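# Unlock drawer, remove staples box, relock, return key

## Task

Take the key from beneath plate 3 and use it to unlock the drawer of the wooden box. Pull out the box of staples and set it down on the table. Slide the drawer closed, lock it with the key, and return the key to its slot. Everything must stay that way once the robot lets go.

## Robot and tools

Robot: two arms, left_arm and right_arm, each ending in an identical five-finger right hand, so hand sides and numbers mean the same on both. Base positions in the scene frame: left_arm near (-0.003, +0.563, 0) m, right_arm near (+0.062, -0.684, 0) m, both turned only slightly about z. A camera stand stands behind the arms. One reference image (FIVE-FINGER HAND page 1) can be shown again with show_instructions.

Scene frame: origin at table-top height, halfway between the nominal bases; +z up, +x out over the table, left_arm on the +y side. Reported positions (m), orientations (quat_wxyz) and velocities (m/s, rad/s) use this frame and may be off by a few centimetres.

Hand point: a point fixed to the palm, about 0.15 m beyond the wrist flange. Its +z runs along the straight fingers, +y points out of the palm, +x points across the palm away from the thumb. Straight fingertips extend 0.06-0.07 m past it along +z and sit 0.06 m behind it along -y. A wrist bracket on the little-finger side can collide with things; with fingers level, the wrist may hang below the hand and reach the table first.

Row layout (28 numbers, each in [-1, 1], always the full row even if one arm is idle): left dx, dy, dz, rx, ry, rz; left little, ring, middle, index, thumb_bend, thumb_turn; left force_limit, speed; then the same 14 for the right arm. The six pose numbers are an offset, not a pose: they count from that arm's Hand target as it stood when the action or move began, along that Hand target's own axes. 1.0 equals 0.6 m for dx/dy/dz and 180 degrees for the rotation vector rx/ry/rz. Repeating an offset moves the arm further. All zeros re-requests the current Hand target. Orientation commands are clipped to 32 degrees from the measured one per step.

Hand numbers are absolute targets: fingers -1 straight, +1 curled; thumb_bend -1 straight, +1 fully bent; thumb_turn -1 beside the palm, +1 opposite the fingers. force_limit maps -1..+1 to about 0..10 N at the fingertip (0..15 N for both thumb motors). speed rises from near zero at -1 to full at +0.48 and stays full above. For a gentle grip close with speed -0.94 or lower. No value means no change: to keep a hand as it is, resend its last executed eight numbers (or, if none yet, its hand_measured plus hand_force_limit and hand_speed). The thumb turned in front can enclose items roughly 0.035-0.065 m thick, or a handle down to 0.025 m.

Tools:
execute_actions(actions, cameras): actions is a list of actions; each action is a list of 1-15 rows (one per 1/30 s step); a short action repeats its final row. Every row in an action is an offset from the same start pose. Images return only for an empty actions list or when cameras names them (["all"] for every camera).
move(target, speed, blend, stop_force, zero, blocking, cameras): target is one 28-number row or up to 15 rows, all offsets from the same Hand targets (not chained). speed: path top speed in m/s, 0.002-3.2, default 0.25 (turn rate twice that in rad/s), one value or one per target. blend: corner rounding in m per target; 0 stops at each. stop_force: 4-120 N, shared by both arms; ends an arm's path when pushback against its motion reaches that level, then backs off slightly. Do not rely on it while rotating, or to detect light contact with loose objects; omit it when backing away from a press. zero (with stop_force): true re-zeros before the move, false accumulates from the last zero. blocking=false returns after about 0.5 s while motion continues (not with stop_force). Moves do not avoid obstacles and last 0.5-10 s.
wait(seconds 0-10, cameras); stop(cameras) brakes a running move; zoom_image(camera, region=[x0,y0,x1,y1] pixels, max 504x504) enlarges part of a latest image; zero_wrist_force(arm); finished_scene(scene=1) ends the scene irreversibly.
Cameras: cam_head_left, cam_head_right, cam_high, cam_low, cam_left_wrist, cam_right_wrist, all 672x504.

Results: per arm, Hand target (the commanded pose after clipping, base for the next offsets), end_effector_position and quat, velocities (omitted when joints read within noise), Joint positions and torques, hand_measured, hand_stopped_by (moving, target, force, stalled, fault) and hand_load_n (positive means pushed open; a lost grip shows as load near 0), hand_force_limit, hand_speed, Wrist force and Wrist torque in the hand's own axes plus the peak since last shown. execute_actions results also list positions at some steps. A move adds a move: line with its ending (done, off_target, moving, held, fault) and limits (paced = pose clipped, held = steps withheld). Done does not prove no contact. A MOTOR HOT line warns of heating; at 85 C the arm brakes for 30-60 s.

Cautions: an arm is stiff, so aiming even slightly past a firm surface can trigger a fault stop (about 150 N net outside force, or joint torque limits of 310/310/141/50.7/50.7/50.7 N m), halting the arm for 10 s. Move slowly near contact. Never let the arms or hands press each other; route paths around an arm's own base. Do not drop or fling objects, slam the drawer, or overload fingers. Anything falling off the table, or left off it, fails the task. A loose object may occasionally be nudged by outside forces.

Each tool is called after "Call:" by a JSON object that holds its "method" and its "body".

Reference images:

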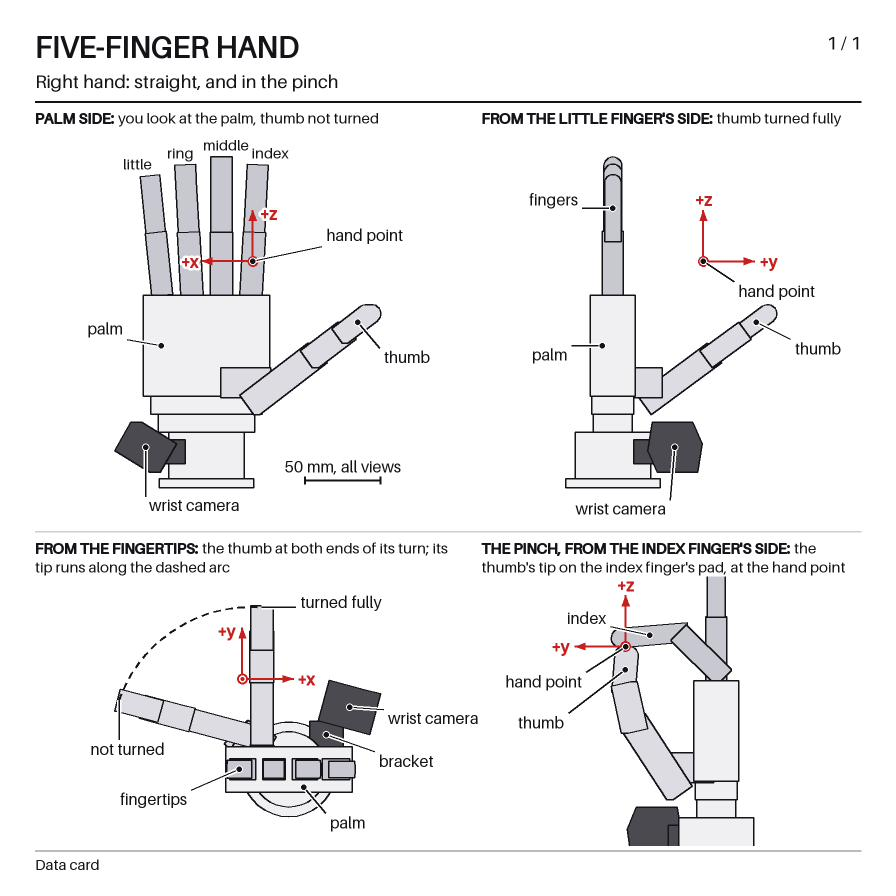

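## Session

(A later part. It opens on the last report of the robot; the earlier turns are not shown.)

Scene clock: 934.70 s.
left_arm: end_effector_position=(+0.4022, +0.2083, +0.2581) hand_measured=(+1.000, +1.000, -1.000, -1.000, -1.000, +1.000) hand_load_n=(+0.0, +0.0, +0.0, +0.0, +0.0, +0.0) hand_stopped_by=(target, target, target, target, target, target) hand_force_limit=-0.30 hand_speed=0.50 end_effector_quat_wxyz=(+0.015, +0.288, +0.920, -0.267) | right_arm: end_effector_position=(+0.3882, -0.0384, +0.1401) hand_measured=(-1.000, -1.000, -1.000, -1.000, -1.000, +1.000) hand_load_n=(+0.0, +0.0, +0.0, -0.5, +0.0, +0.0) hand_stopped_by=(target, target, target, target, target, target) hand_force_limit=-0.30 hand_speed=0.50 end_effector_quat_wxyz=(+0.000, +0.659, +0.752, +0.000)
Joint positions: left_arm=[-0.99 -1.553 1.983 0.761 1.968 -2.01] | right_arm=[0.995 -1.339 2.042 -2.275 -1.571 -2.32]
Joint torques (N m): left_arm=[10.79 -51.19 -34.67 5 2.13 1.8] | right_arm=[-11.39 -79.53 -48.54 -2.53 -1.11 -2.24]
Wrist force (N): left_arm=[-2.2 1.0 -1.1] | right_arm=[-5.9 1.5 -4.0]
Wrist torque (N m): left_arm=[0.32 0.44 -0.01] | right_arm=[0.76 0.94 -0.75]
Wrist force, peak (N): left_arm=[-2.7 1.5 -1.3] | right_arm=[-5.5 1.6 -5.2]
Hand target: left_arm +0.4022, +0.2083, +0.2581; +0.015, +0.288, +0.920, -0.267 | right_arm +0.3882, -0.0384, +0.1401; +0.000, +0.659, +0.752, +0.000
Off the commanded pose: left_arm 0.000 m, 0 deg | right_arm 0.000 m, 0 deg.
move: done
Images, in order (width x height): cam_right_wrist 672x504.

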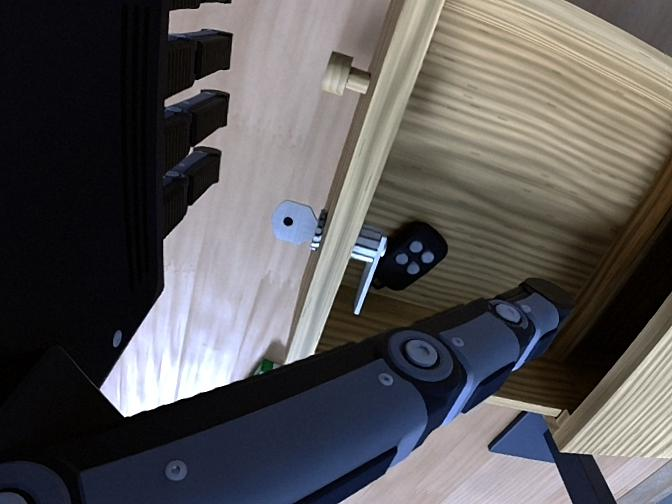

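Call:
{"method": "move", "body": {"target": [[0,0,0,0,0,0,1,1,-1,-1,-1,1,-0.3,0.5,0.0227,0,-0.02,0,0,0,1,1,1,-1,-1,1,-0.3,0.5],[0,0,0,0,0,0,1,1,-1,-1,-1,1,-0.3,0.5,0.0227,0.03,0.0385,0,0,0,1,1,1,-1,-1,1,-0.3,0.5]], "speed": 0.1, "cameras": ["cam_right_wrist"]}}

Call:
{"method": "move", "body": {"target": [0,0,0,0,0,0,1,1,-1,-1,-1,1,-0.3,0.5,0,0.055,0,0,0,0,1,1,1,-1,-1,1,-0.3,0.5], "speed": 0.05, "stop_force": 6, "cameras": ["cam_right_wrist","cam_head_left"]}}

Scene clock: 940.87 s.
left_arm: end_effector_position=(+0.4022, +0.2083, +0.2581) hand_measured=(+1.000, +1.000, -1.000, -1.000, -1.000, +1.000) hand_load_n=(+0.0, +0.5, +0.0, +0.0, +0.0, +0.0) hand_stopped_by=(target, target, target, target, target, target) hand_force_limit=-0.30 hand_speed=0.50 end_effector_quat_wxyz=(+0.015, +0.288, +0.920, -0.267) | right_arm: end_effector_position=(+0.4043, -0.0226, +0.1168) hand_measured=(+1.000, +1.000, +1.000, -1.000, -1.000, +1.000) hand_load_n=(+0.5, +0.0, +0.0, +0.0, +0.0, +0.0) hand_stopped_by=(target, target, target, target, target, target) hand_force_limit=-0.30 hand_speed=0.50 end_effector_quat_wxyz=(+0.000, +0.659, +0.752, +0.000)
Joint positions: left_arm=[-0.99 -1.553 1.983 0.761 1.968 -2.01] | right_arm=[0.989 -1.282 2.019 -2.308 -1.571 -2.326]
Joint torques (N m): left_arm=[10.2 -50.99 -34.87 4.88 1.92 1.92] | right_arm=[7.57 -84.2 -38.21 -2.94 -0.84 3.07]
Wrist force (N): left_arm=[-2.5 1.0 -1.0] | right_arm=[-5.8 1.4 -3.8]
Wrist torque (N m): left_arm=[0.32 0.48 -0.03] | right_arm=[0.74 0.95 -0.63]
Wrist force, peak (N): left_arm=[-2.8 1.5 -1.1] | right_arm=[-5.6 1.2 -5.6]
Hand target: left_arm +0.4022, +0.2083, +0.2581; +0.015, +0.288, +0.920, -0.267 | right_arm +0.4043, -0.0225, +0.1170; +0.000, +0.659, +0.752, +0.000
Off the commanded pose: left_arm 0.000 m, 0 deg | right_arm 0.000 m, 0 deg.
move: done
Images, in order (width x height): cam_right_wrist 672x504.

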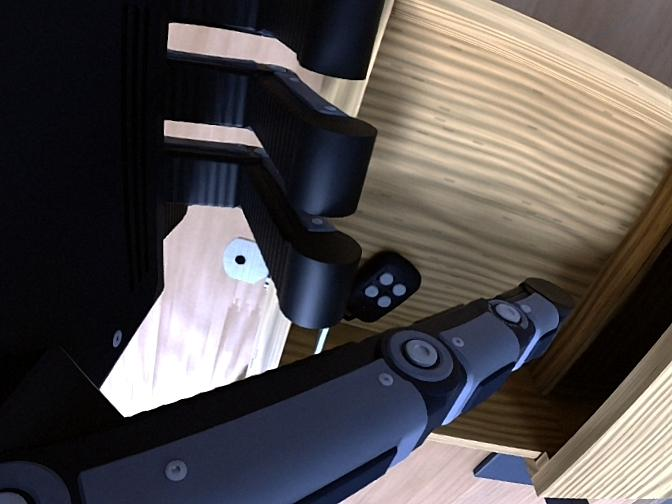

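Scene clock: 942.63 s.
left_arm: end_effector_position=(+0.4022, +0.2083, +0.2581) hand_measured=(+1.000, +1.000, -1.000, -1.000, -1.000, +1.000) hand_load_n=(+0.0, +0.0, +0.0, +0.0, +0.0, +0.0) hand_stopped_by=(target, target, target, target, target, target) hand_force_limit=-0.30 hand_speed=0.50 end_effector_quat_wxyz=(+0.015, +0.288, +0.920, -0.267) | right_arm: end_effector_position=(+0.4370, -0.0182, +0.1170) hand_measured=(+1.000, +1.000, +1.000, -1.000, -1.000, +1.000) hand_load_n=(+0.0, +0.0, +0.0, +0.0, +0.0, +0.0) hand_stopped_by=(target, target, target, target, target, target) hand_force_limit=-0.30 hand_speed=0.50 end_effector_quat_wxyz=(+0.000, +0.659, +0.752, +0.000)
Joint positions: left_arm=[-0.99 -1.553 1.983 0.761 1.968 -2.01] | right_arm=[0.957 -1.259 1.985 -2.298 -1.571 -2.358]
Joint torques (N m): left_arm=[11.35 -50.31 -34.49 4.77 2.06 1.86] | right_arm=[8.39 -83.27 -22.28 -6.71 1 2.82]
Wrist force (N): left_arm=[-2.3 1.2 -1.2] | right_arm=[-5.9 1.9 -4.0]
Wrist torque (N m): left_arm=[0.37 0.47 0.00] | right_arm=[0.81 0.96 -0.65]
Wrist force, peak (N): left_arm=[-2.5 1.4 -1.4] | right_arm=[-6.4 1.1 -4.3]
Hand target: left_arm +0.4022, +0.2083, +0.2581; +0.015, +0.288, +0.920, -0.267 | right_arm +0.4370, -0.0182, +0.1170; +0.000, +0.659, +0.752, +0.000
Off the commanded pose: left_arm 0.000 m, 0 deg | right_arm 0.000 m, 0 deg.
move: done
Images, in order (width x height): cam_head_left 672x504, cam_right_wrist 672x504.

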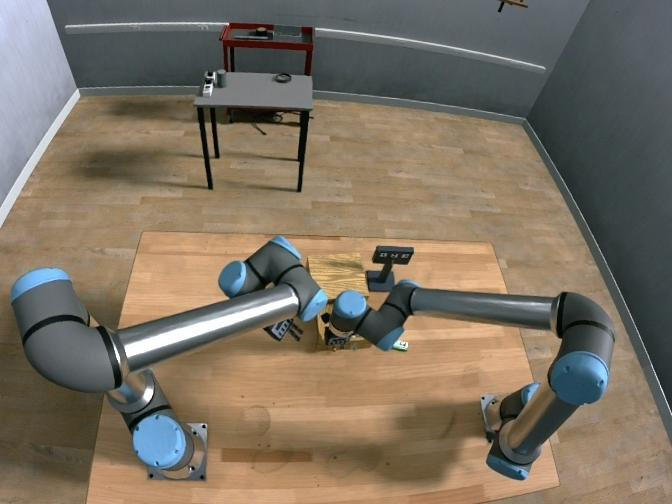

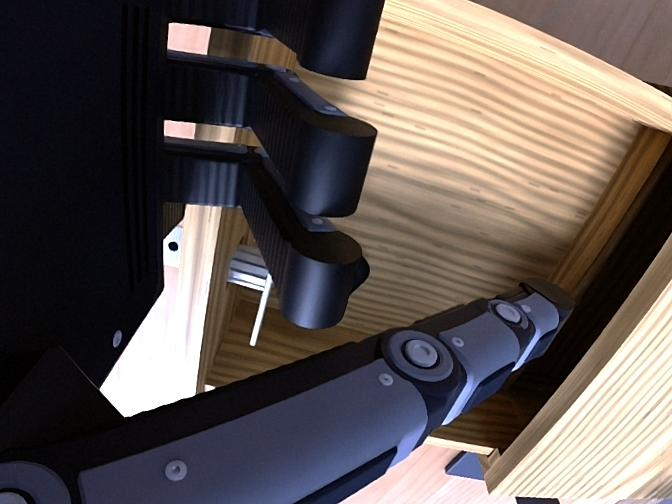

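Call:
{"method": "move", "body": {"target": [[0,0,0,0,0,0,1,1,-1,-1,-1,1,-0.3,0.5,0,0.19,0,0,0,0,1,1,1,-1,-1,1,-0.3,0.5]], "speed": 0.05, "stop_force": 6, "cameras": ["cam_right_wrist","cam_left_wrist","cam_head_left"]}}

Scene clock: 945.17 s.
left_arm: end_effector_position=(+0.4022, +0.2083, +0.2581) hand_measured=(+1.000, +1.000, -1.000, -1.000, -1.000, +1.000) hand_load_n=(+0.0, +0.0, +0.0, +0.0, +0.0, +0.0) hand_stopped_by=(target, target, target, target, target, target) hand_force_limit=-0.30 hand_speed=0.50 end_effector_quat_wxyz=(+0.015, +0.288, +0.920, -0.267) | right_arm: end_effector_position=(+0.4380, -0.0182, +0.1170) hand_measured=(+1.000, +1.000, +1.000, -1.000, -1.000, +1.000) hand_load_n=(+0.0, +0.0, +0.0, +0.0, +0.0, +0.0) hand_stopped_by=(target, target, target, target, target, target) hand_force_limit=-0.30 hand_speed=0.50 end_effector_quat_wxyz=(+0.000, +0.660, +0.752, +0.000)
Joint positions: left_arm=[-0.99 -1.553 1.983 0.761 1.968 -2.01] | right_arm=[0.956 -1.258 1.984 -2.298 -1.571 -2.359]
Joint torques (N m): left_arm=[11.39 -50.64 -35.14 4.78 1.92 1.89] | right_arm=[-5.11 -67.05 -30.74 -6.28 0.29 -2.61]
Wrist force (N): left_arm=[-2.6 1.1 -0.9] | right_arm=[-5.8 1.7 -3.7]
Wrist torque (N m): left_arm=[0.33 0.50 -0.03] | right_arm=[0.77 0.92 -0.76]
Wrist force, peak (N): left_arm=[-2.5 1.5 -1.4] | right_arm=[-7.0 -5.7 -5.7]
Hand target: left_arm +0.4022, +0.2083, +0.2581; +0.015, +0.288, +0.920, -0.267 | right_arm +0.4380, -0.0182, +0.1170; +0.000, +0.660, +0.752, +0.000 (not the last commanded pose)
Off the commanded pose: left_arm 0.000 m, 0 deg | right_arm 0.113 m, 0 deg.
move: contact (right_arm)
Images, in order (width x height): cam_head_left 672x504, cam_left_wrist 672x504, cam_right_wrist 672x504.

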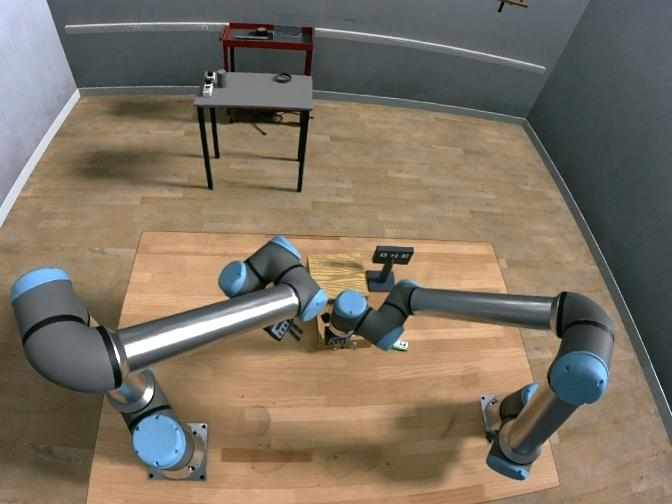

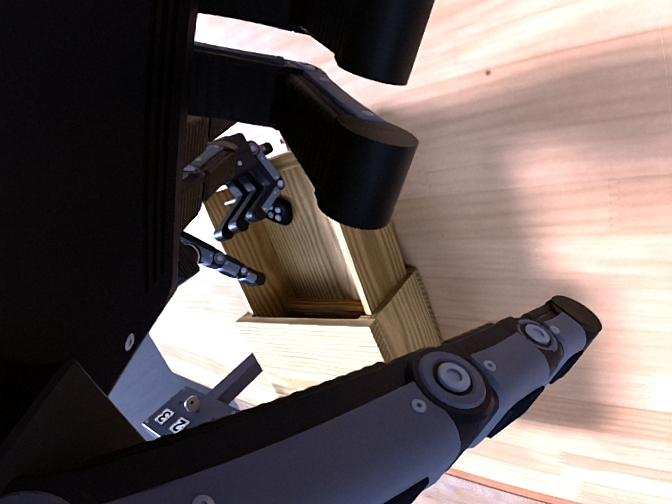

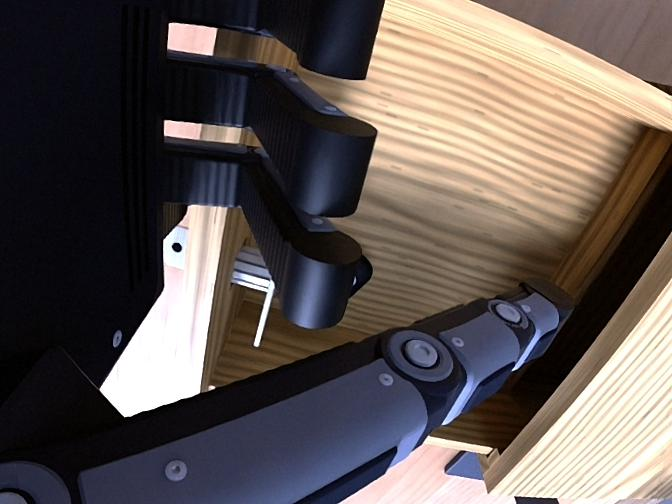

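Call:
{"method": "zoom_image", "body": {"camera": "cam_right_wrist", "region": [100, 100, 420, 420]}}

Call:
{"method": "zoom_image", "body": {"camera": "cam_left_wrist", "region": [160, 100, 460, 400]}}

Scaled by 1.575 from the camera's 672x504 image, which has a finer 960x720 frame.

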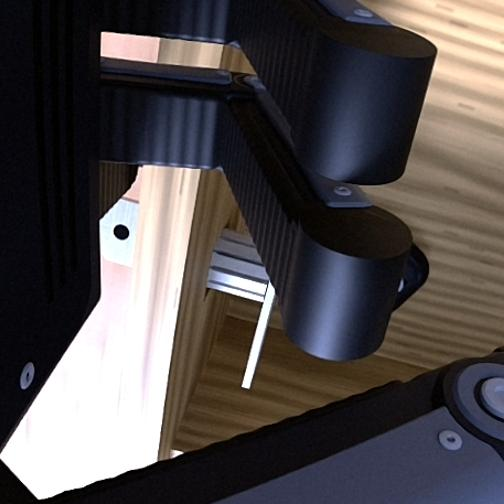

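Scaled by 1.680 from the camera's 672x504 image, which has a finer 960x720 frame.

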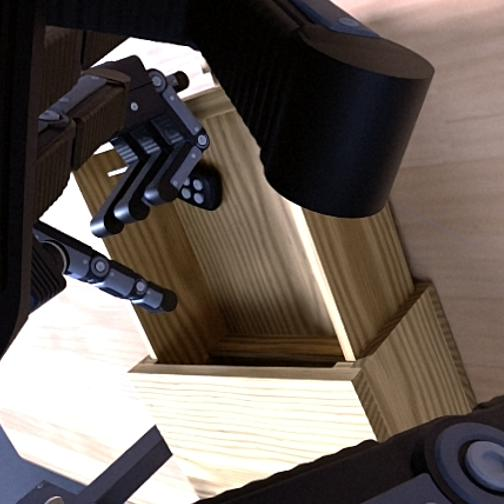

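Call:
{"method": "move", "body": {"target": [[0,0,0,0,0,0,1,1,-1,-1,-1,1,-0.3,0.5,0,-0.02,0,0,0,0,1,1,1,-1,-1,1,-0.3,0.5]], "speed": 0.05, "cameras": ["cam_right_wrist"]}}

Scene clock: 946.83 s.
left_arm: end_effector_position=(+0.4022, +0.2083, +0.2581) hand_measured=(+1.000, +1.000, -1.000, -1.000, -1.000, +1.000) hand_load_n=(+0.0, +0.0, +0.0, +0.0, +0.0, +0.0) hand_stopped_by=(target, target, target, target, target, target) hand_force_limit=-0.30 hand_speed=0.50 end_effector_quat_wxyz=(+0.015, +0.288, +0.920, -0.267) | right_arm: end_effector_position=(+0.4259, -0.0198, +0.1169) hand_measured=(+1.000, +1.000, +1.000, -1.000, -1.000, +1.000) hand_load_n=(+0.0, +0.0, +0.0, +0.0, +0.0, +0.0) hand_stopped_by=(target, target, target, target, target, target) hand_force_limit=-0.30 hand_speed=0.50 end_effector_quat_wxyz=(+0.000, +0.660, +0.752, +0.000)
Joint positions: left_arm=[-0.99 -1.553 1.983 0.761 1.968 -2.01] | right_arm=[0.968 -1.267 1.997 -2.302 -1.571 -2.347]
Joint torques (N m): left_arm=[11.24 -50.62 -35.34 5.05 2 1.97] | right_arm=[-6.45 -66.82 -36.1 -5.54 -0.5 -0.8]
Wrist force (N): left_arm=[-2.5 0.9 -1.3] | right_arm=[-6.2 1.9 -3.7]
Wrist torque (N m): left_arm=[0.32 0.49 -0.03] | right_arm=[0.79 1.00 -0.79]
Wrist force, peak (N): left_arm=[-2.7 1.3 -1.5] | right_arm=[-6.2 1.8 -4.1]
Hand target: left_arm +0.4022, +0.2083, +0.2581; +0.015, +0.288, +0.920, -0.267 | right_arm +0.4261, -0.0198, +0.1169; +0.000, +0.660, +0.752, +0.000
Off the commanded pose: left_arm 0.000 m, 0 deg | right_arm 0.000 m, 0 deg.
move: done
Images, in order (width x height): cam_right_wrist 672x504.

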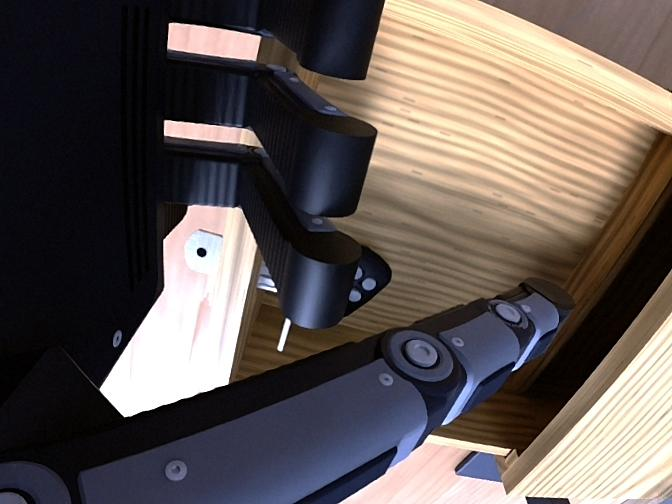

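Call:
{"method": "move", "body": {"target": [[0,0,0,0,0,0,1,1,-1,-1,-1,1,-0.3,0.5,0,0.08,0,0,0,0,1,1,1,-1,-1,1,-0.3,0.5]], "speed": 0.03, "stop_force": 8, "cameras": ["cam_right_wrist", "cam_left_wrist"]}}

Scene clock: 949.50 s.
left_arm: end_effector_position=(+0.4022, +0.2083, +0.2581) hand_measured=(+1.000, +1.000, -1.000, -1.000, -1.000, +1.000) hand_load_n=(+0.0, +0.0, +0.0, +0.0, +0.0, +0.0) hand_stopped_by=(target, target, target, target, target, target) hand_force_limit=-0.30 hand_speed=0.50 end_effector_quat_wxyz=(+0.015, +0.288, +0.920, -0.267) | right_arm: end_effector_position=(+0.4615, -0.0152, +0.1170) hand_measured=(+1.000, +1.000, +1.000, -1.000, -1.000, +1.000) hand_load_n=(+0.0, +0.0, +0.0, +0.0, +0.0, +0.0) hand_stopped_by=(target, target, target, target, target, target) hand_force_limit=-0.30 hand_speed=0.50 end_effector_quat_wxyz=(+0.000, +0.660, +0.752, +0.000)
Joint positions: left_arm=[-0.99 -1.553 1.983 0.761 1.968 -2.01] | right_arm=[0.934 -1.241 1.959 -2.29 -1.571 -2.381]
Joint torques (N m): left_arm=[10.23 -50.66 -34.59 4.93 1.79 1.91] | right_arm=[9.59 -86.9 -21.72 -6.45 -0.61 2.9]
Wrist force (N): left_arm=[-2.3 1.0 -1.1] | right_arm=[-5.8 1.8 -3.5]
Wrist torque (N m): left_arm=[0.32 0.47 -0.01] | right_arm=[0.77 0.93 -0.74]
Wrist force, peak (N): left_arm=[-2.8 1.1 -1.2] | right_arm=[-7.5 -6.9 -8.5]
Hand target: left_arm +0.4022, +0.2083, +0.2581; +0.015, +0.288, +0.920, -0.267 | right_arm +0.4615, -0.0152, +0.1170; +0.000, +0.660, +0.752, +0.000 (not the last commanded pose)
Off the commanded pose: left_arm 0.000 m, 0 deg | right_arm 0.012 m, 0 deg.
move: contact (right_arm)
Images, in order (width x height): cam_left_wrist 672x504, cam_right_wrist 672x504.

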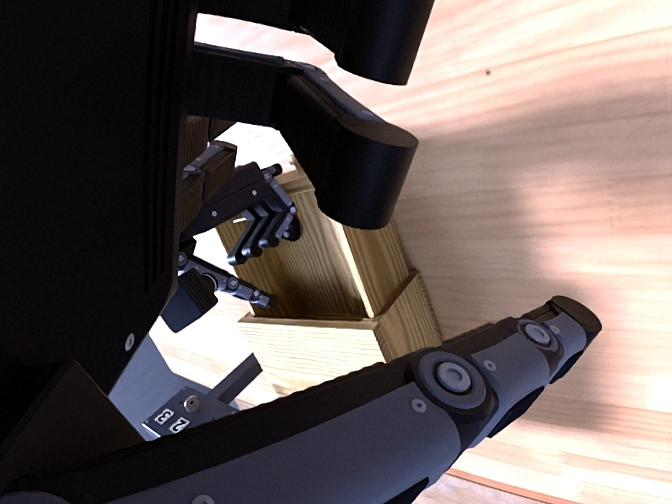

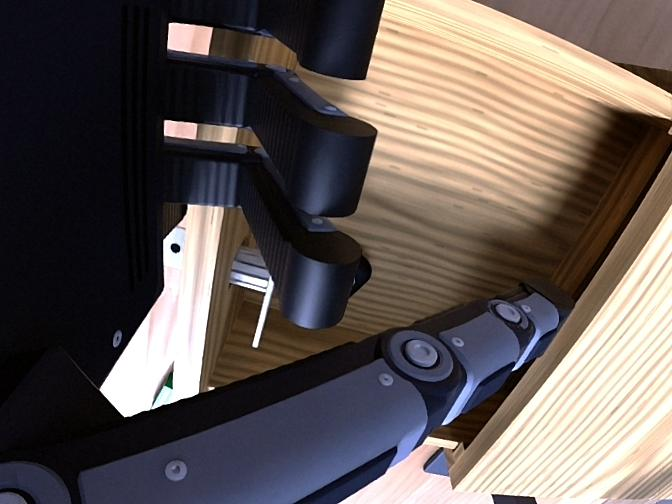

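Call:
{"method": "move", "body": {"target": [[0,0,0,0,0,0,1,1,-1,-1,-1,1,-0.3,0.5,0,0.14,0,0,0,0,1,1,1,-1,-1,1,-0.3,0.5]], "speed": 0.03, "stop_force": 9, "cameras": ["cam_right_wrist", "cam_left_wrist"]}}

Scene clock: 954.07 s.
left_arm: end_effector_position=(+0.4022, +0.2083, +0.2581) hand_measured=(+1.000, +1.000, -1.000, -1.000, -1.000, +1.000) hand_load_n=(-0.5, +0.0, +0.0, +0.0, +0.0, +0.0) hand_stopped_by=(target, target, target, target, target, target) hand_force_limit=-0.30 hand_speed=0.50 end_effector_quat_wxyz=(+0.015, +0.288, +0.920, -0.267) | right_arm: end_effector_position=(+0.5448, -0.0042, +0.1170) hand_measured=(+1.000, +1.000, +1.000, -1.000, -1.000, +1.000) hand_load_n=(+0.0, +0.5, +0.0, +0.0, +0.0, +0.0) hand_stopped_by=(target, target, target, target, target, target) hand_force_limit=-0.30 hand_speed=0.50 end_effector_quat_wxyz=(+0.000, +0.660, +0.752, +0.000)
Joint positions: left_arm=[-0.99 -1.553 1.983 0.761 1.968 -2.01] | right_arm=[0.862 -1.174 1.859 -2.257 -1.571 -2.453]
Joint torques (N m): left_arm=[10.48 -50.69 -35.91 4.82 2.06 1.87] | right_arm=[8 -92.86 -23.15 -6.26 1.01 2.77]
Wrist force (N): left_arm=[-2.2 1.1 -0.6] | right_arm=[-5.6 1.3 -3.8]
Wrist torque (N m): left_arm=[0.31 0.43 0.00] | right_arm=[0.73 0.89 -0.64]
Wrist force, peak (N): left_arm=[-2.8 1.4 -1.5] | right_arm=[-7.7 -5.0 -6.9]
Hand target: left_arm +0.4022, +0.2083, +0.2581; +0.015, +0.288, +0.920, -0.267 | right_arm +0.5448, -0.0042, +0.1170; +0.000, +0.660, +0.752, +0.000
Off the commanded pose: left_arm 0.000 m, 0 deg | right_arm 0.000 m, 0 deg.
move: done
Images, in order (width x height): cam_left_wrist 672x504, cam_right_wrist 672x504.

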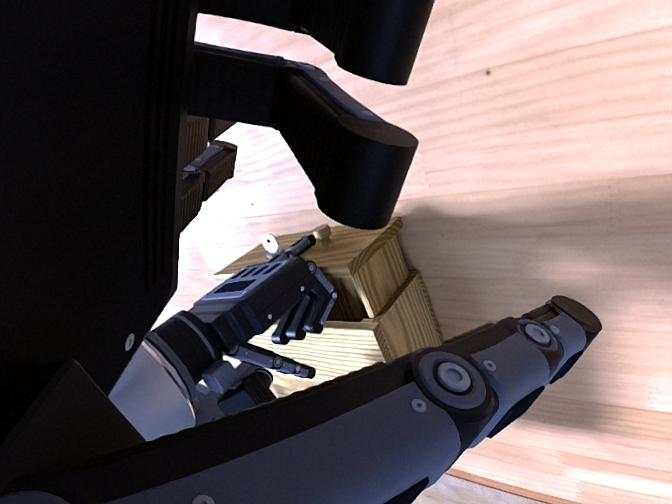

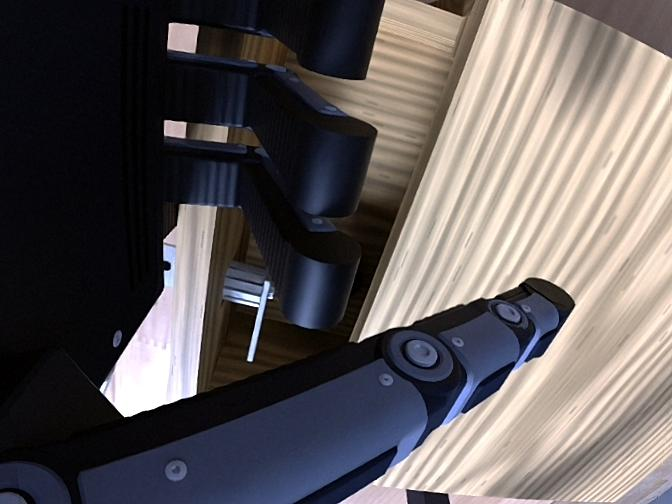

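Call:
{"method": "zoom_image", "body": {"camera": "cam_left_wrist", "region": [180, 200, 480, 440]}}

Call:
{"method": "zoom_image", "body": {"camera": "cam_right_wrist", "region": [150, 140, 480, 400]}}

Scaled by 1.680 from the camera's 672x504 image, which has a finer 960x720 frame.

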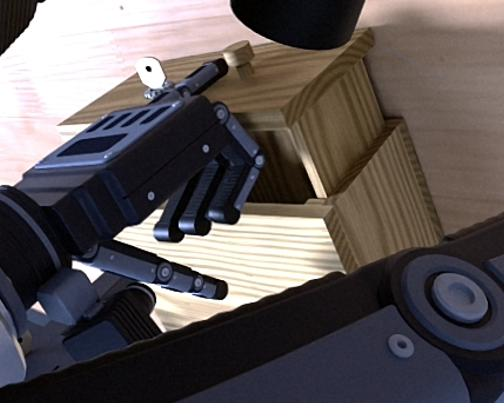

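Scaled by 1.527 from the camera's 672x504 image, which has a finer 960x720 frame.

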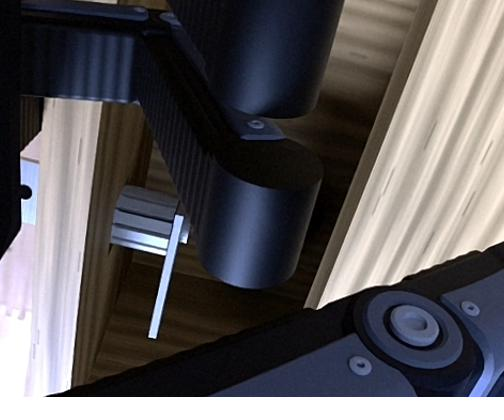

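Call:
{"method": "move", "body": {"target": [[0,0,0,0,0,0,1,1,-1,-1,-1,1,-0.3,0.5,0,0.06,0,0,0,0,1,1,1,-1,-1,1,-0.3,0.5]], "speed": 0.03, "stop_force": 9, "cameras": ["cam_right_wrist", "cam_left_wrist"]}}

Scene clock: 957.13 s.
left_arm: end_effector_position=(+0.4022, +0.2083, +0.2581) hand_measured=(+1.000, +1.000, -1.000, -1.000, -1.000, +1.000) hand_load_n=(+0.0, +0.0, +0.0, +0.0, +0.0, +0.0) hand_stopped_by=(target, target, target, target, target, target) hand_force_limit=-0.30 hand_speed=0.50 end_effector_quat_wxyz=(+0.015, +0.288, +0.920, -0.267) | right_arm: end_effector_position=(+0.5805, +0.0004, +0.1170) hand_measured=(+1.000, +1.000, +1.000, -1.000, -1.000, +1.000) hand_load_n=(+0.0, +0.0, +0.0, +0.0, +0.0, +0.0) hand_stopped_by=(target, target, target, target, target, target) hand_force_limit=-0.30 hand_speed=0.50 end_effector_quat_wxyz=(+0.000, +0.660, +0.752, +0.000)
Joint positions: left_arm=[-0.99 -1.553 1.983 0.761 1.968 -2.01] | right_arm=[0.834 -1.143 1.812 -2.24 -1.571 -2.481]
Joint torques (N m): left_arm=[11.42 -51.3 -35.4 4.83 1.82 1.97] | right_arm=[7.1 -96.48 -22.73 -6.32 1.26 2.54]
Wrist force (N): left_arm=[-2.3 1.2 -1.1] | right_arm=[-5.3 1.2 -3.9]
Wrist torque (N m): left_arm=[0.35 0.45 -0.01] | right_arm=[0.72 0.86 -0.64]
Wrist force, peak (N): left_arm=[-2.7 1.6 -1.1] | right_arm=[-6.7 0.0 -4.3]
Hand target: left_arm +0.4022, +0.2083, +0.2581; +0.015, +0.288, +0.920, -0.267 | right_arm +0.5805, +0.0004, +0.1170; +0.000, +0.660, +0.752, +0.000
Off the commanded pose: left_arm 0.000 m, 0 deg | right_arm 0.000 m, 0 deg.
move: done
Images, in order (width x height): cam_left_wrist 672x504, cam_right_wrist 672x504.

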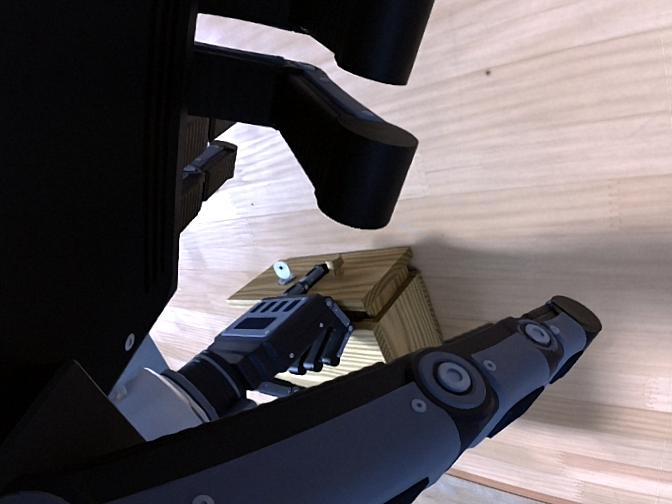

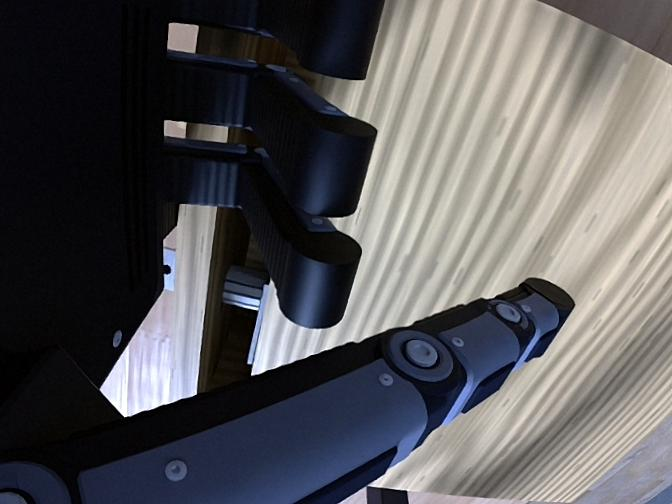

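Call:
{"method": "move", "body": {"target": [[0,0,0,0,0,0,1,1,-1,-1,-1,1,-0.3,0.5,0,0.05,0,0,0,0,1,1,1,-1,-1,1,-0.3,0.5]], "speed": 0.02, "stop_force": 7, "cameras": ["cam_right_wrist", "cam_left_wrist"]}}

Scene clock: 959.53 s.
left_arm: end_effector_position=(+0.4022, +0.2083, +0.2581) hand_measured=(+1.000, +1.000, -1.000, -1.000, -1.000, +1.000) hand_load_n=(+0.0, +0.0, +0.0, +0.0, +0.0, +0.0) hand_stopped_by=(target, target, target, target, target, target) hand_force_limit=-0.30 hand_speed=0.50 end_effector_quat_wxyz=(+0.015, +0.288, +0.920, -0.267) | right_arm: end_effector_position=(+0.6018, +0.0032, +0.1170) hand_measured=(+1.000, +1.000, +1.000, -1.000, -1.000, +1.000) hand_load_n=(+0.0, +0.0, +0.0, +0.0, +0.0, +0.0) hand_stopped_by=(target, target, target, target, target, target) hand_force_limit=-0.30 hand_speed=0.50 end_effector_quat_wxyz=(+0.000, +0.660, +0.752, +0.000)
Joint positions: left_arm=[-0.99 -1.553 1.983 0.761 1.968 -2.01] | right_arm=[0.818 -1.124 1.782 -2.229 -1.571 -2.497]
Joint torques (N m): left_arm=[10.2 -52.29 -36.07 4.86 1.96 2.06] | right_arm=[6.25 -99.48 -24.08 -6.54 -1.45 2.66]
Wrist force (N): left_arm=[-2.4 1.1 -1.0] | right_arm=[-5.9 1.2 -3.4]
Wrist torque (N m): left_arm=[0.32 0.47 -0.02] | right_arm=[0.68 0.94 -0.73]
Wrist force, peak (N): left_arm=[-2.6 1.3 -1.4] | right_arm=[-5.1 -5.8 -5.4]
Hand target: left_arm +0.4022, +0.2083, +0.2581; +0.015, +0.288, +0.920, -0.267 | right_arm +0.6018, +0.0032, +0.1170; +0.000, +0.660, +0.752, +0.000 (not the last commanded pose)
Off the commanded pose: left_arm 0.000 m, 0 deg | right_arm 0.009 m, 0 deg.
move: contact (right_arm)
Images, in order (width x height): cam_left_wrist 672x504, cam_right_wrist 672x504.

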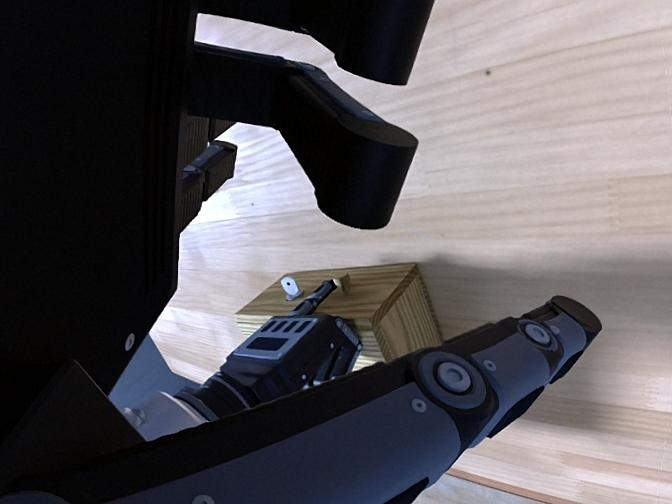

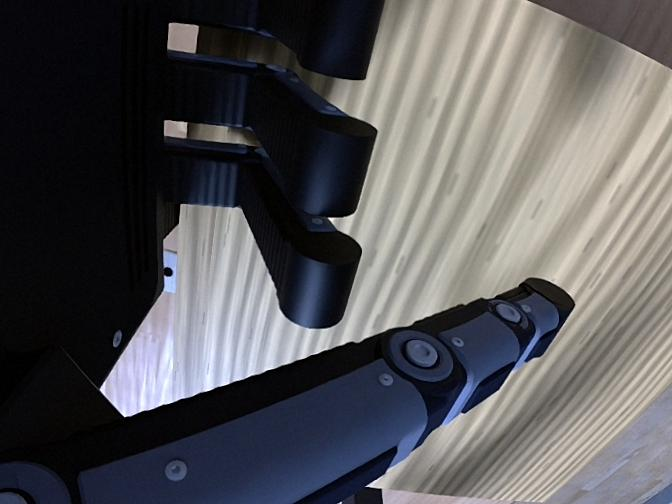

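Call:
{"method": "zoom_image", "body": {"camera": "cam_left_wrist", "region": [220, 240, 460, 400]}}

Call:
{"method": "zoom_image", "body": {"camera": "cam_right_wrist", "region": [120, 100, 440, 420]}}

Scaled by 2.100 from the camera's 672x504 image, which has a finer 960x720 frame.

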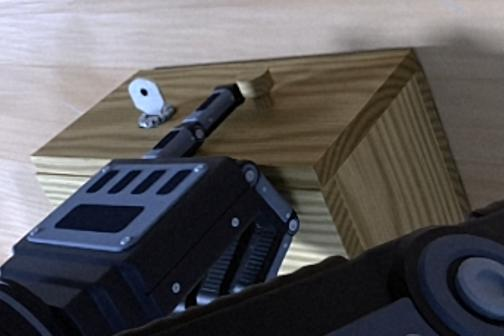

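Scaled by 1.575 from the camera's 672x504 image, which has a finer 960x720 frame.

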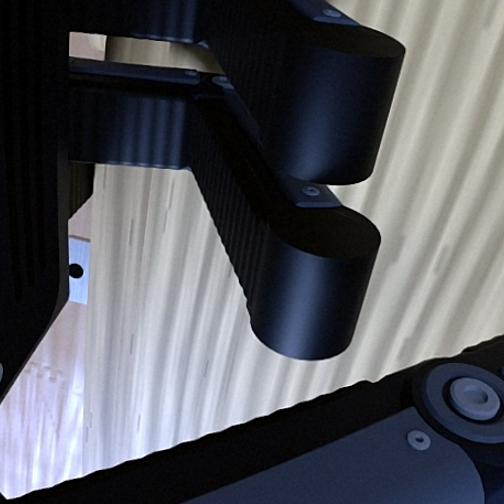

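Call:
{"method": "move", "body": {"target": [[0,0,0,0,0,0,1,1,-1,-1,-1,1,-0.3,0.5,0,-0.055,-0.0217,0,0,0,1,1,1,-1,-1,1,-0.3,0.5],[0,0,0,0,0,0,1,1,-1,-1,-1,1,-0.3,0.5,-0.0617,-0.055,-0.0217,0,0,0,-1,-1,-1,-1,-1,1,-0.3,0.5]], "speed": 0.08, "cameras": ["cam_right_wrist", "cam_left_wrist"]}}

Scene clock: 965.43 s.
left_arm: end_effector_position=(+0.4022, +0.2083, +0.2581) hand_measured=(+1.000, +1.000, -1.000, -1.000, -1.000, +1.000) hand_load_n=(+0.0, +0.0, +0.0, +0.0, +0.0, +0.0) hand_stopped_by=(target, target, target, target, target, target) hand_force_limit=-0.30 hand_speed=0.50 end_effector_quat_wxyz=(+0.015, +0.288, +0.920, -0.267) | right_arm: end_effector_position=(+0.5741, -0.0376, +0.1304) hand_measured=(+0.074, +0.094, +0.098, -1.000, -1.000, +1.000) hand_load_n=(-14.0, -14.5, -13.5, +0.0, +0.0, +0.0) hand_stopped_by=(moving, moving, moving, target, target, target) hand_force_limit=-0.30 hand_speed=0.50 end_effector_quat_wxyz=(+0.000, +0.660, +0.752, +0.001)
Joint positions: left_arm=[-0.99 -1.553 1.983 0.761 1.968 -2.01] | right_arm=[0.806 -1.206 1.877 -2.243 -1.571 -2.509]
Joint torques (N m): left_arm=[11.16 -52.75 -36.08 4.92 1.93 1.71] | right_arm=[9.9 -35.95 -14.83 0.43 3.66 0.75]
Wrist force (N): left_arm=[-2.2 0.8 -1.3] | right_arm=[-19.2 -1.8 -47.0]
Wrist torque (N m): left_arm=[0.31 0.46 -0.02] | right_arm=[0.72 2.27 -0.82]
Wrist force, peak (N): left_arm=[-2.7 1.3 -1.2] | right_arm=[-19.1 -1.8 -47.2]
Hand target: left_arm +0.4022, +0.2083, +0.2581; +0.015, +0.288, +0.920, -0.267 | right_arm +0.5739, -0.0378, +0.1300; +0.000, +0.660, +0.752, +0.000
Off the commanded pose: left_arm 0.000 m, 0 deg | right_arm 0.000 m, 0 deg.
move: done
Images, in order (width x height): cam_left_wrist 672x504, cam_right_wrist 672x504.

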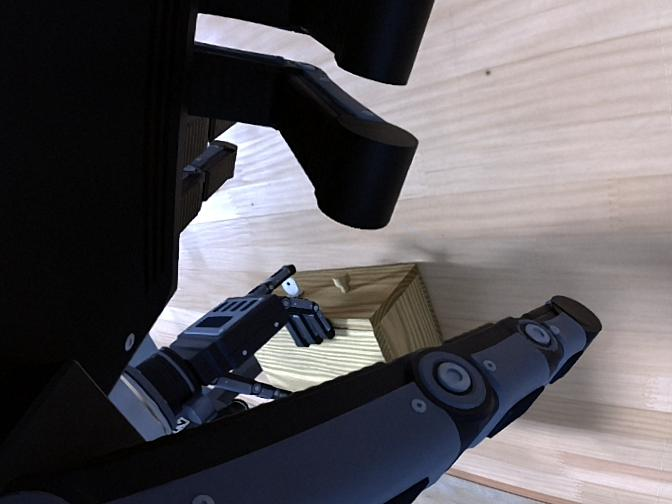

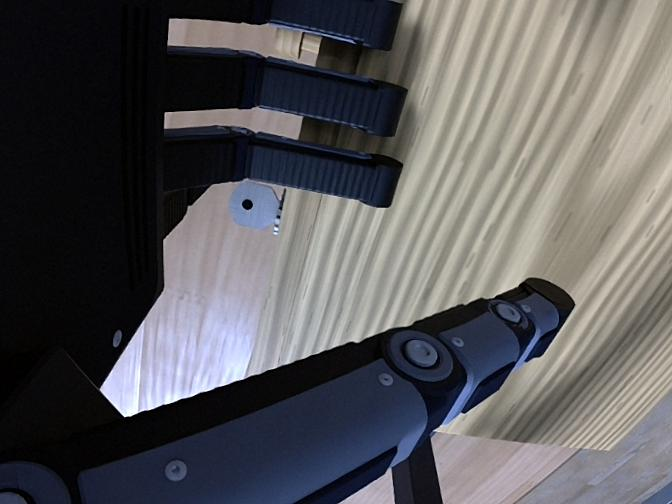

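Call:
{"method": "move", "body": {"target": [0,0,0,0,0,0,1,1,-1,-1,-1,1,-0.3,0.5,0,0,0,0,0,0,1,1,1,-1,-1,1,-0.3,0.5], "cameras": ["cam_right_wrist", "cam_left_wrist"]}}

Scene clock: 966.20 s.
left_arm: end_effector_position=(+0.4022, +0.2083, +0.2581) hand_measured=(+1.000, +1.000, -1.000, -1.000, -1.000, +1.000) hand_load_n=(+0.0, +0.0, +0.0, +0.0, +0.0, +0.0) hand_stopped_by=(target, target, target, target, target, target) hand_force_limit=-0.30 hand_speed=0.50 end_effector_quat_wxyz=(+0.015, +0.288, +0.920, -0.267) | right_arm: end_effector_position=(+0.5737, -0.0378, +0.1298) hand_measured=(+1.000, +1.000, +1.000, -1.000, -1.000, +1.000) hand_load_n=(+0.0, +0.0, +0.0, +0.0, +0.0, +0.0) hand_stopped_by=(target, target, target, target, target, target) hand_force_limit=-0.30 hand_speed=0.50 end_effector_quat_wxyz=(+0.000, +0.660, +0.752, +0.000)
Joint positions: left_arm=[-0.99 -1.553 1.983 0.761 1.968 -2.01] | right_arm=[0.806 -1.205 1.878 -2.243 -1.571 -2.509]
Joint torques (N m): left_arm=[10.16 -50.73 -35.73 4.93 1.83 1.92] | right_arm=[-1.07 -89.02 -50.03 -6.36 -1.04 -3.07]
Wrist force (N): left_arm=[-2.3 1.2 -0.5] | right_arm=[-5.4 0.8 -3.7]
Wrist torque (N m): left_arm=[0.31 0.45 0.00] | right_arm=[0.65 0.86 -0.73]
Wrist force, peak (N): left_arm=[-2.8 1.3 -1.3] | right_arm=[-19.3 -1.8 -47.4]
Hand target: left_arm +0.4022, +0.2083, +0.2581; +0.015, +0.288, +0.920, -0.267 | right_arm +0.5739, -0.0378, +0.1300; +0.000, +0.660, +0.752, +0.000
Off the commanded pose: left_arm 0.000 m, 0 deg | right_arm 0.000 m, 0 deg.
move: done
Images, in order (width x height): cam_left_wrist 672x504, cam_right_wrist 672x504.

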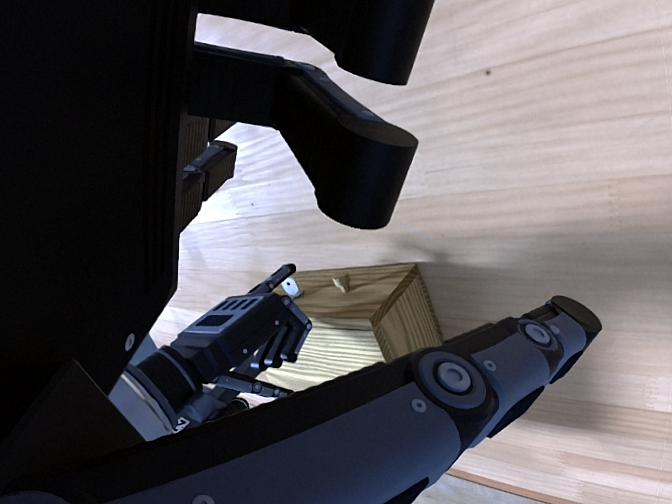

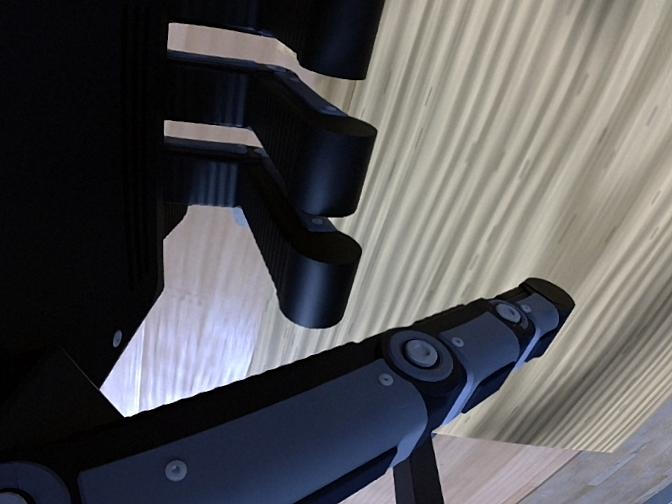

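Call:
{"method": "move", "body": {"target": [[0,0,0,0,0,0,1,1,-1,-1,-1,1,-0.3,0.5,0,-0.1,0,0,0,0,1,1,1,-1,-1,1,-0.3,0.5],[0,0,0,0,0,0,1,1,-1,-1,-1,1,-0.3,0.5,-0.03,-0.17,-0.16,0,0,0,1,1,1,-1,-1,1,-0.3,0.5],[0,0,0,0,0,0,1,1,-1,-1,-1,1,-0.3,0.5,-0.03,-0.17,-0.16,0,0,0.5,1,1,1,-1,-1,1,-0.3,0.5]], "speed": [0.15,0.25,0.6], "blend": [0.03,0,0], "cameras": ["cam_right_wrist", "cam_left_wrist"]}}

Scene clock: 971.60 s.
left_arm: end_effector_position=(+0.4022, +0.2083, +0.2581) hand_measured=(+1.000, +1.000, -1.000, -1.000, -1.000, +1.000) hand_load_n=(+0.0, +0.0, +0.0, +0.0, -0.5, +0.0) hand_stopped_by=(target, target, target, target, target, target) hand_force_limit=-0.30 hand_speed=0.50 end_effector_quat_wxyz=(+0.015, +0.288, +0.920, -0.267) | right_arm: end_effector_position=(+0.4751, -0.0689, +0.2260) hand_measured=(+1.000, +1.000, +1.000, -1.000, -1.000, +1.000) hand_load_n=(-0.5, +0.5, +0.0, +0.0, +0.0, +0.5) hand_stopped_by=(target, target, target, target, target, target) hand_force_limit=-0.30 hand_speed=0.50 end_effector_quat_wxyz=(+0.000, +0.998, +0.065, +0.000)
Joint positions: left_arm=[-0.99 -1.553 1.983 0.761 1.968 -2.01] | right_arm=[0.826 -1.294 1.799 -2.077 -1.571 -0.919]
Joint torques (N m): left_arm=[10.99 -50.61 -36.59 4.86 1.7 1.96] | right_arm=[8.1 -72.6 -37.22 -4.02 -1.02 2.31]
Wrist force (N): left_arm=[-2.1 1.3 -1.2] | right_arm=[-5.2 0.9 -4.1]
Wrist torque (N m): left_arm=[0.38 0.44 0.01] | right_arm=[0.67 0.86 -0.61]
Wrist force, peak (N): left_arm=[-2.9 1.3 -1.2] | right_arm=[-5.2 -0.1 -6.9]
Hand target: left_arm +0.4022, +0.2083, +0.2581; +0.015, +0.288, +0.920, -0.267 | right_arm +0.4750, -0.0689, +0.2260; +0.000, +0.998, +0.065, +0.000
Off the commanded pose: left_arm 0.000 m, 0 deg | right_arm 0.000 m, 0 deg.
move: done
Images, in order (width x height): cam_left_wrist 672x504, cam_right_wrist 672x504.

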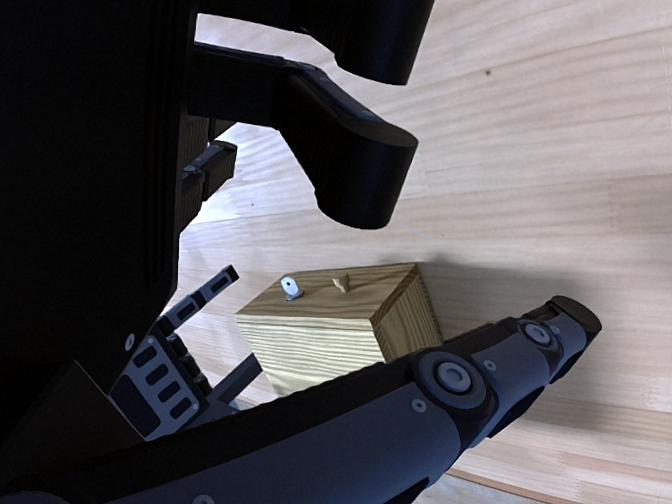

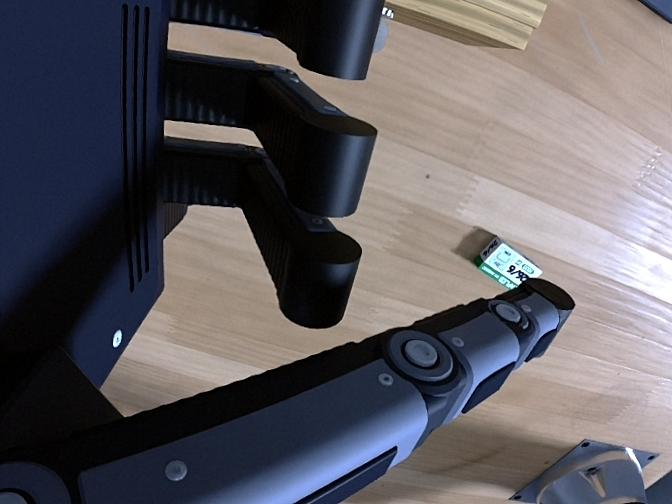

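Call:
{"method": "zoom_image", "body": {"camera": "cam_left_wrist", "region": [230, 250, 390, 370]}}

Call:
{"method": "move", "body": {"target": [[0,0,0,0,0,0,1,1,-1,-1,-1,1,-0.3,0.5,0,0,0,0,0,0.5,1,1,1,-1,-1,-1,-0.3,0.5]], "speed": 0.6, "cameras": ["cam_right_wrist", "cam_left_wrist"]}}

Scaled by 3.150 from the camera's 672x504 image, which has a finer 960x720 frame.

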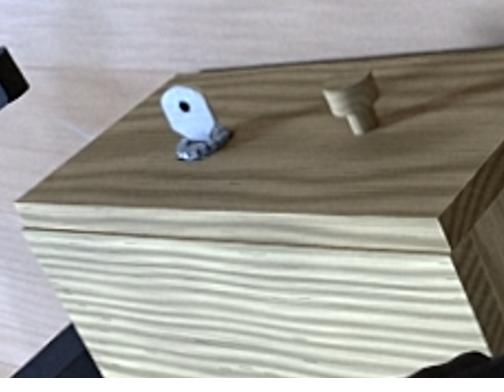

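Scene clock: 973.77 s.
left_arm: end_effector_position=(+0.4022, +0.2083, +0.2581) hand_measured=(+1.000, +1.000, -1.000, -1.000, -1.000, +1.000) hand_load_n=(+0.0, +0.0, +0.0, +0.0, +0.0, +0.0) hand_stopped_by=(target, target, target, target, target, target) hand_force_limit=-0.30 hand_speed=0.50 end_effector_quat_wxyz=(+0.015, +0.288, +0.920, -0.267) | right_arm: end_effector_position=(+0.4750, -0.0690, +0.2260) hand_measured=(+1.000, +1.000, +1.000, -1.000, -1.000, -1.000) hand_load_n=(+0.0, +0.0, +0.0, +0.0, +0.0, +0.0) hand_stopped_by=(target, target, target, target, target, target) hand_force_limit=-0.30 hand_speed=0.50 end_effector_quat_wxyz=(+0.000, +0.752, -0.659, +0.000)
Joint positions: left_arm=[-0.99 -1.553 1.983 0.761 1.968 -2.01] | right_arm=[0.705 -1.364 1.89 -2.098 -1.571 0.532]
Joint torques (N m): left_arm=[10.82 -50.28 -36.31 4.91 1.93 1.68] | right_arm=[5.3 -46.23 -54.16 -3.16 -1.24 2.41]
Wrist force (N): left_arm=[-2.1 0.6 -0.8] | right_arm=[-5.5 0.8 -4.1]
Wrist torque (N m): left_arm=[0.24 0.41 -0.01] | right_arm=[0.67 0.90 -0.61]
Wrist force, peak (N): left_arm=[-2.6 1.6 -1.2] | right_arm=[-5.4 1.2 -4.4]
Hand target: left_arm +0.4022, +0.2083, +0.2581; +0.015, +0.288, +0.920, -0.267 | right_arm +0.4750, -0.0689, +0.2260; +0.000, +0.752, -0.660, +0.000
Off the commanded pose: left_arm 0.000 m, 0 deg | right_arm 0.000 m, 0 deg.
move: done
Images, in order (width x height): cam_left_wrist 672x504, cam_right_wrist 672x504.

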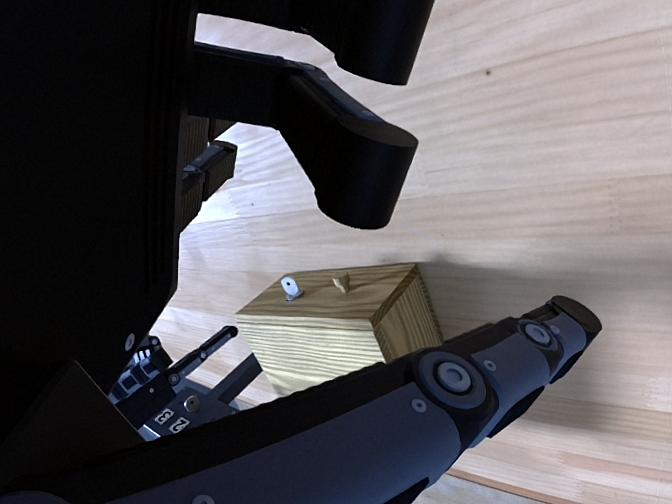

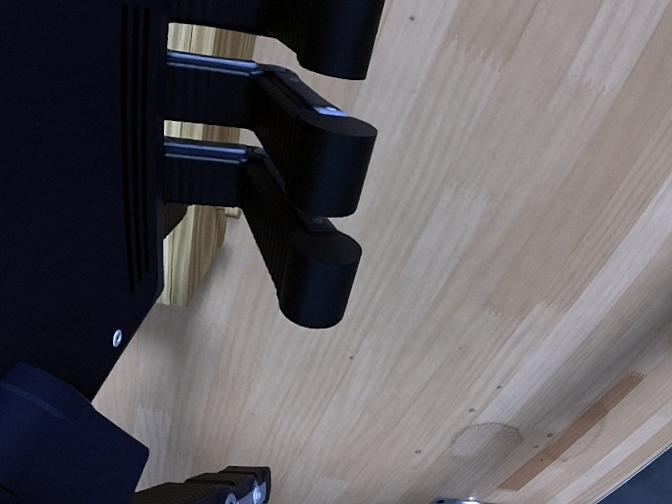

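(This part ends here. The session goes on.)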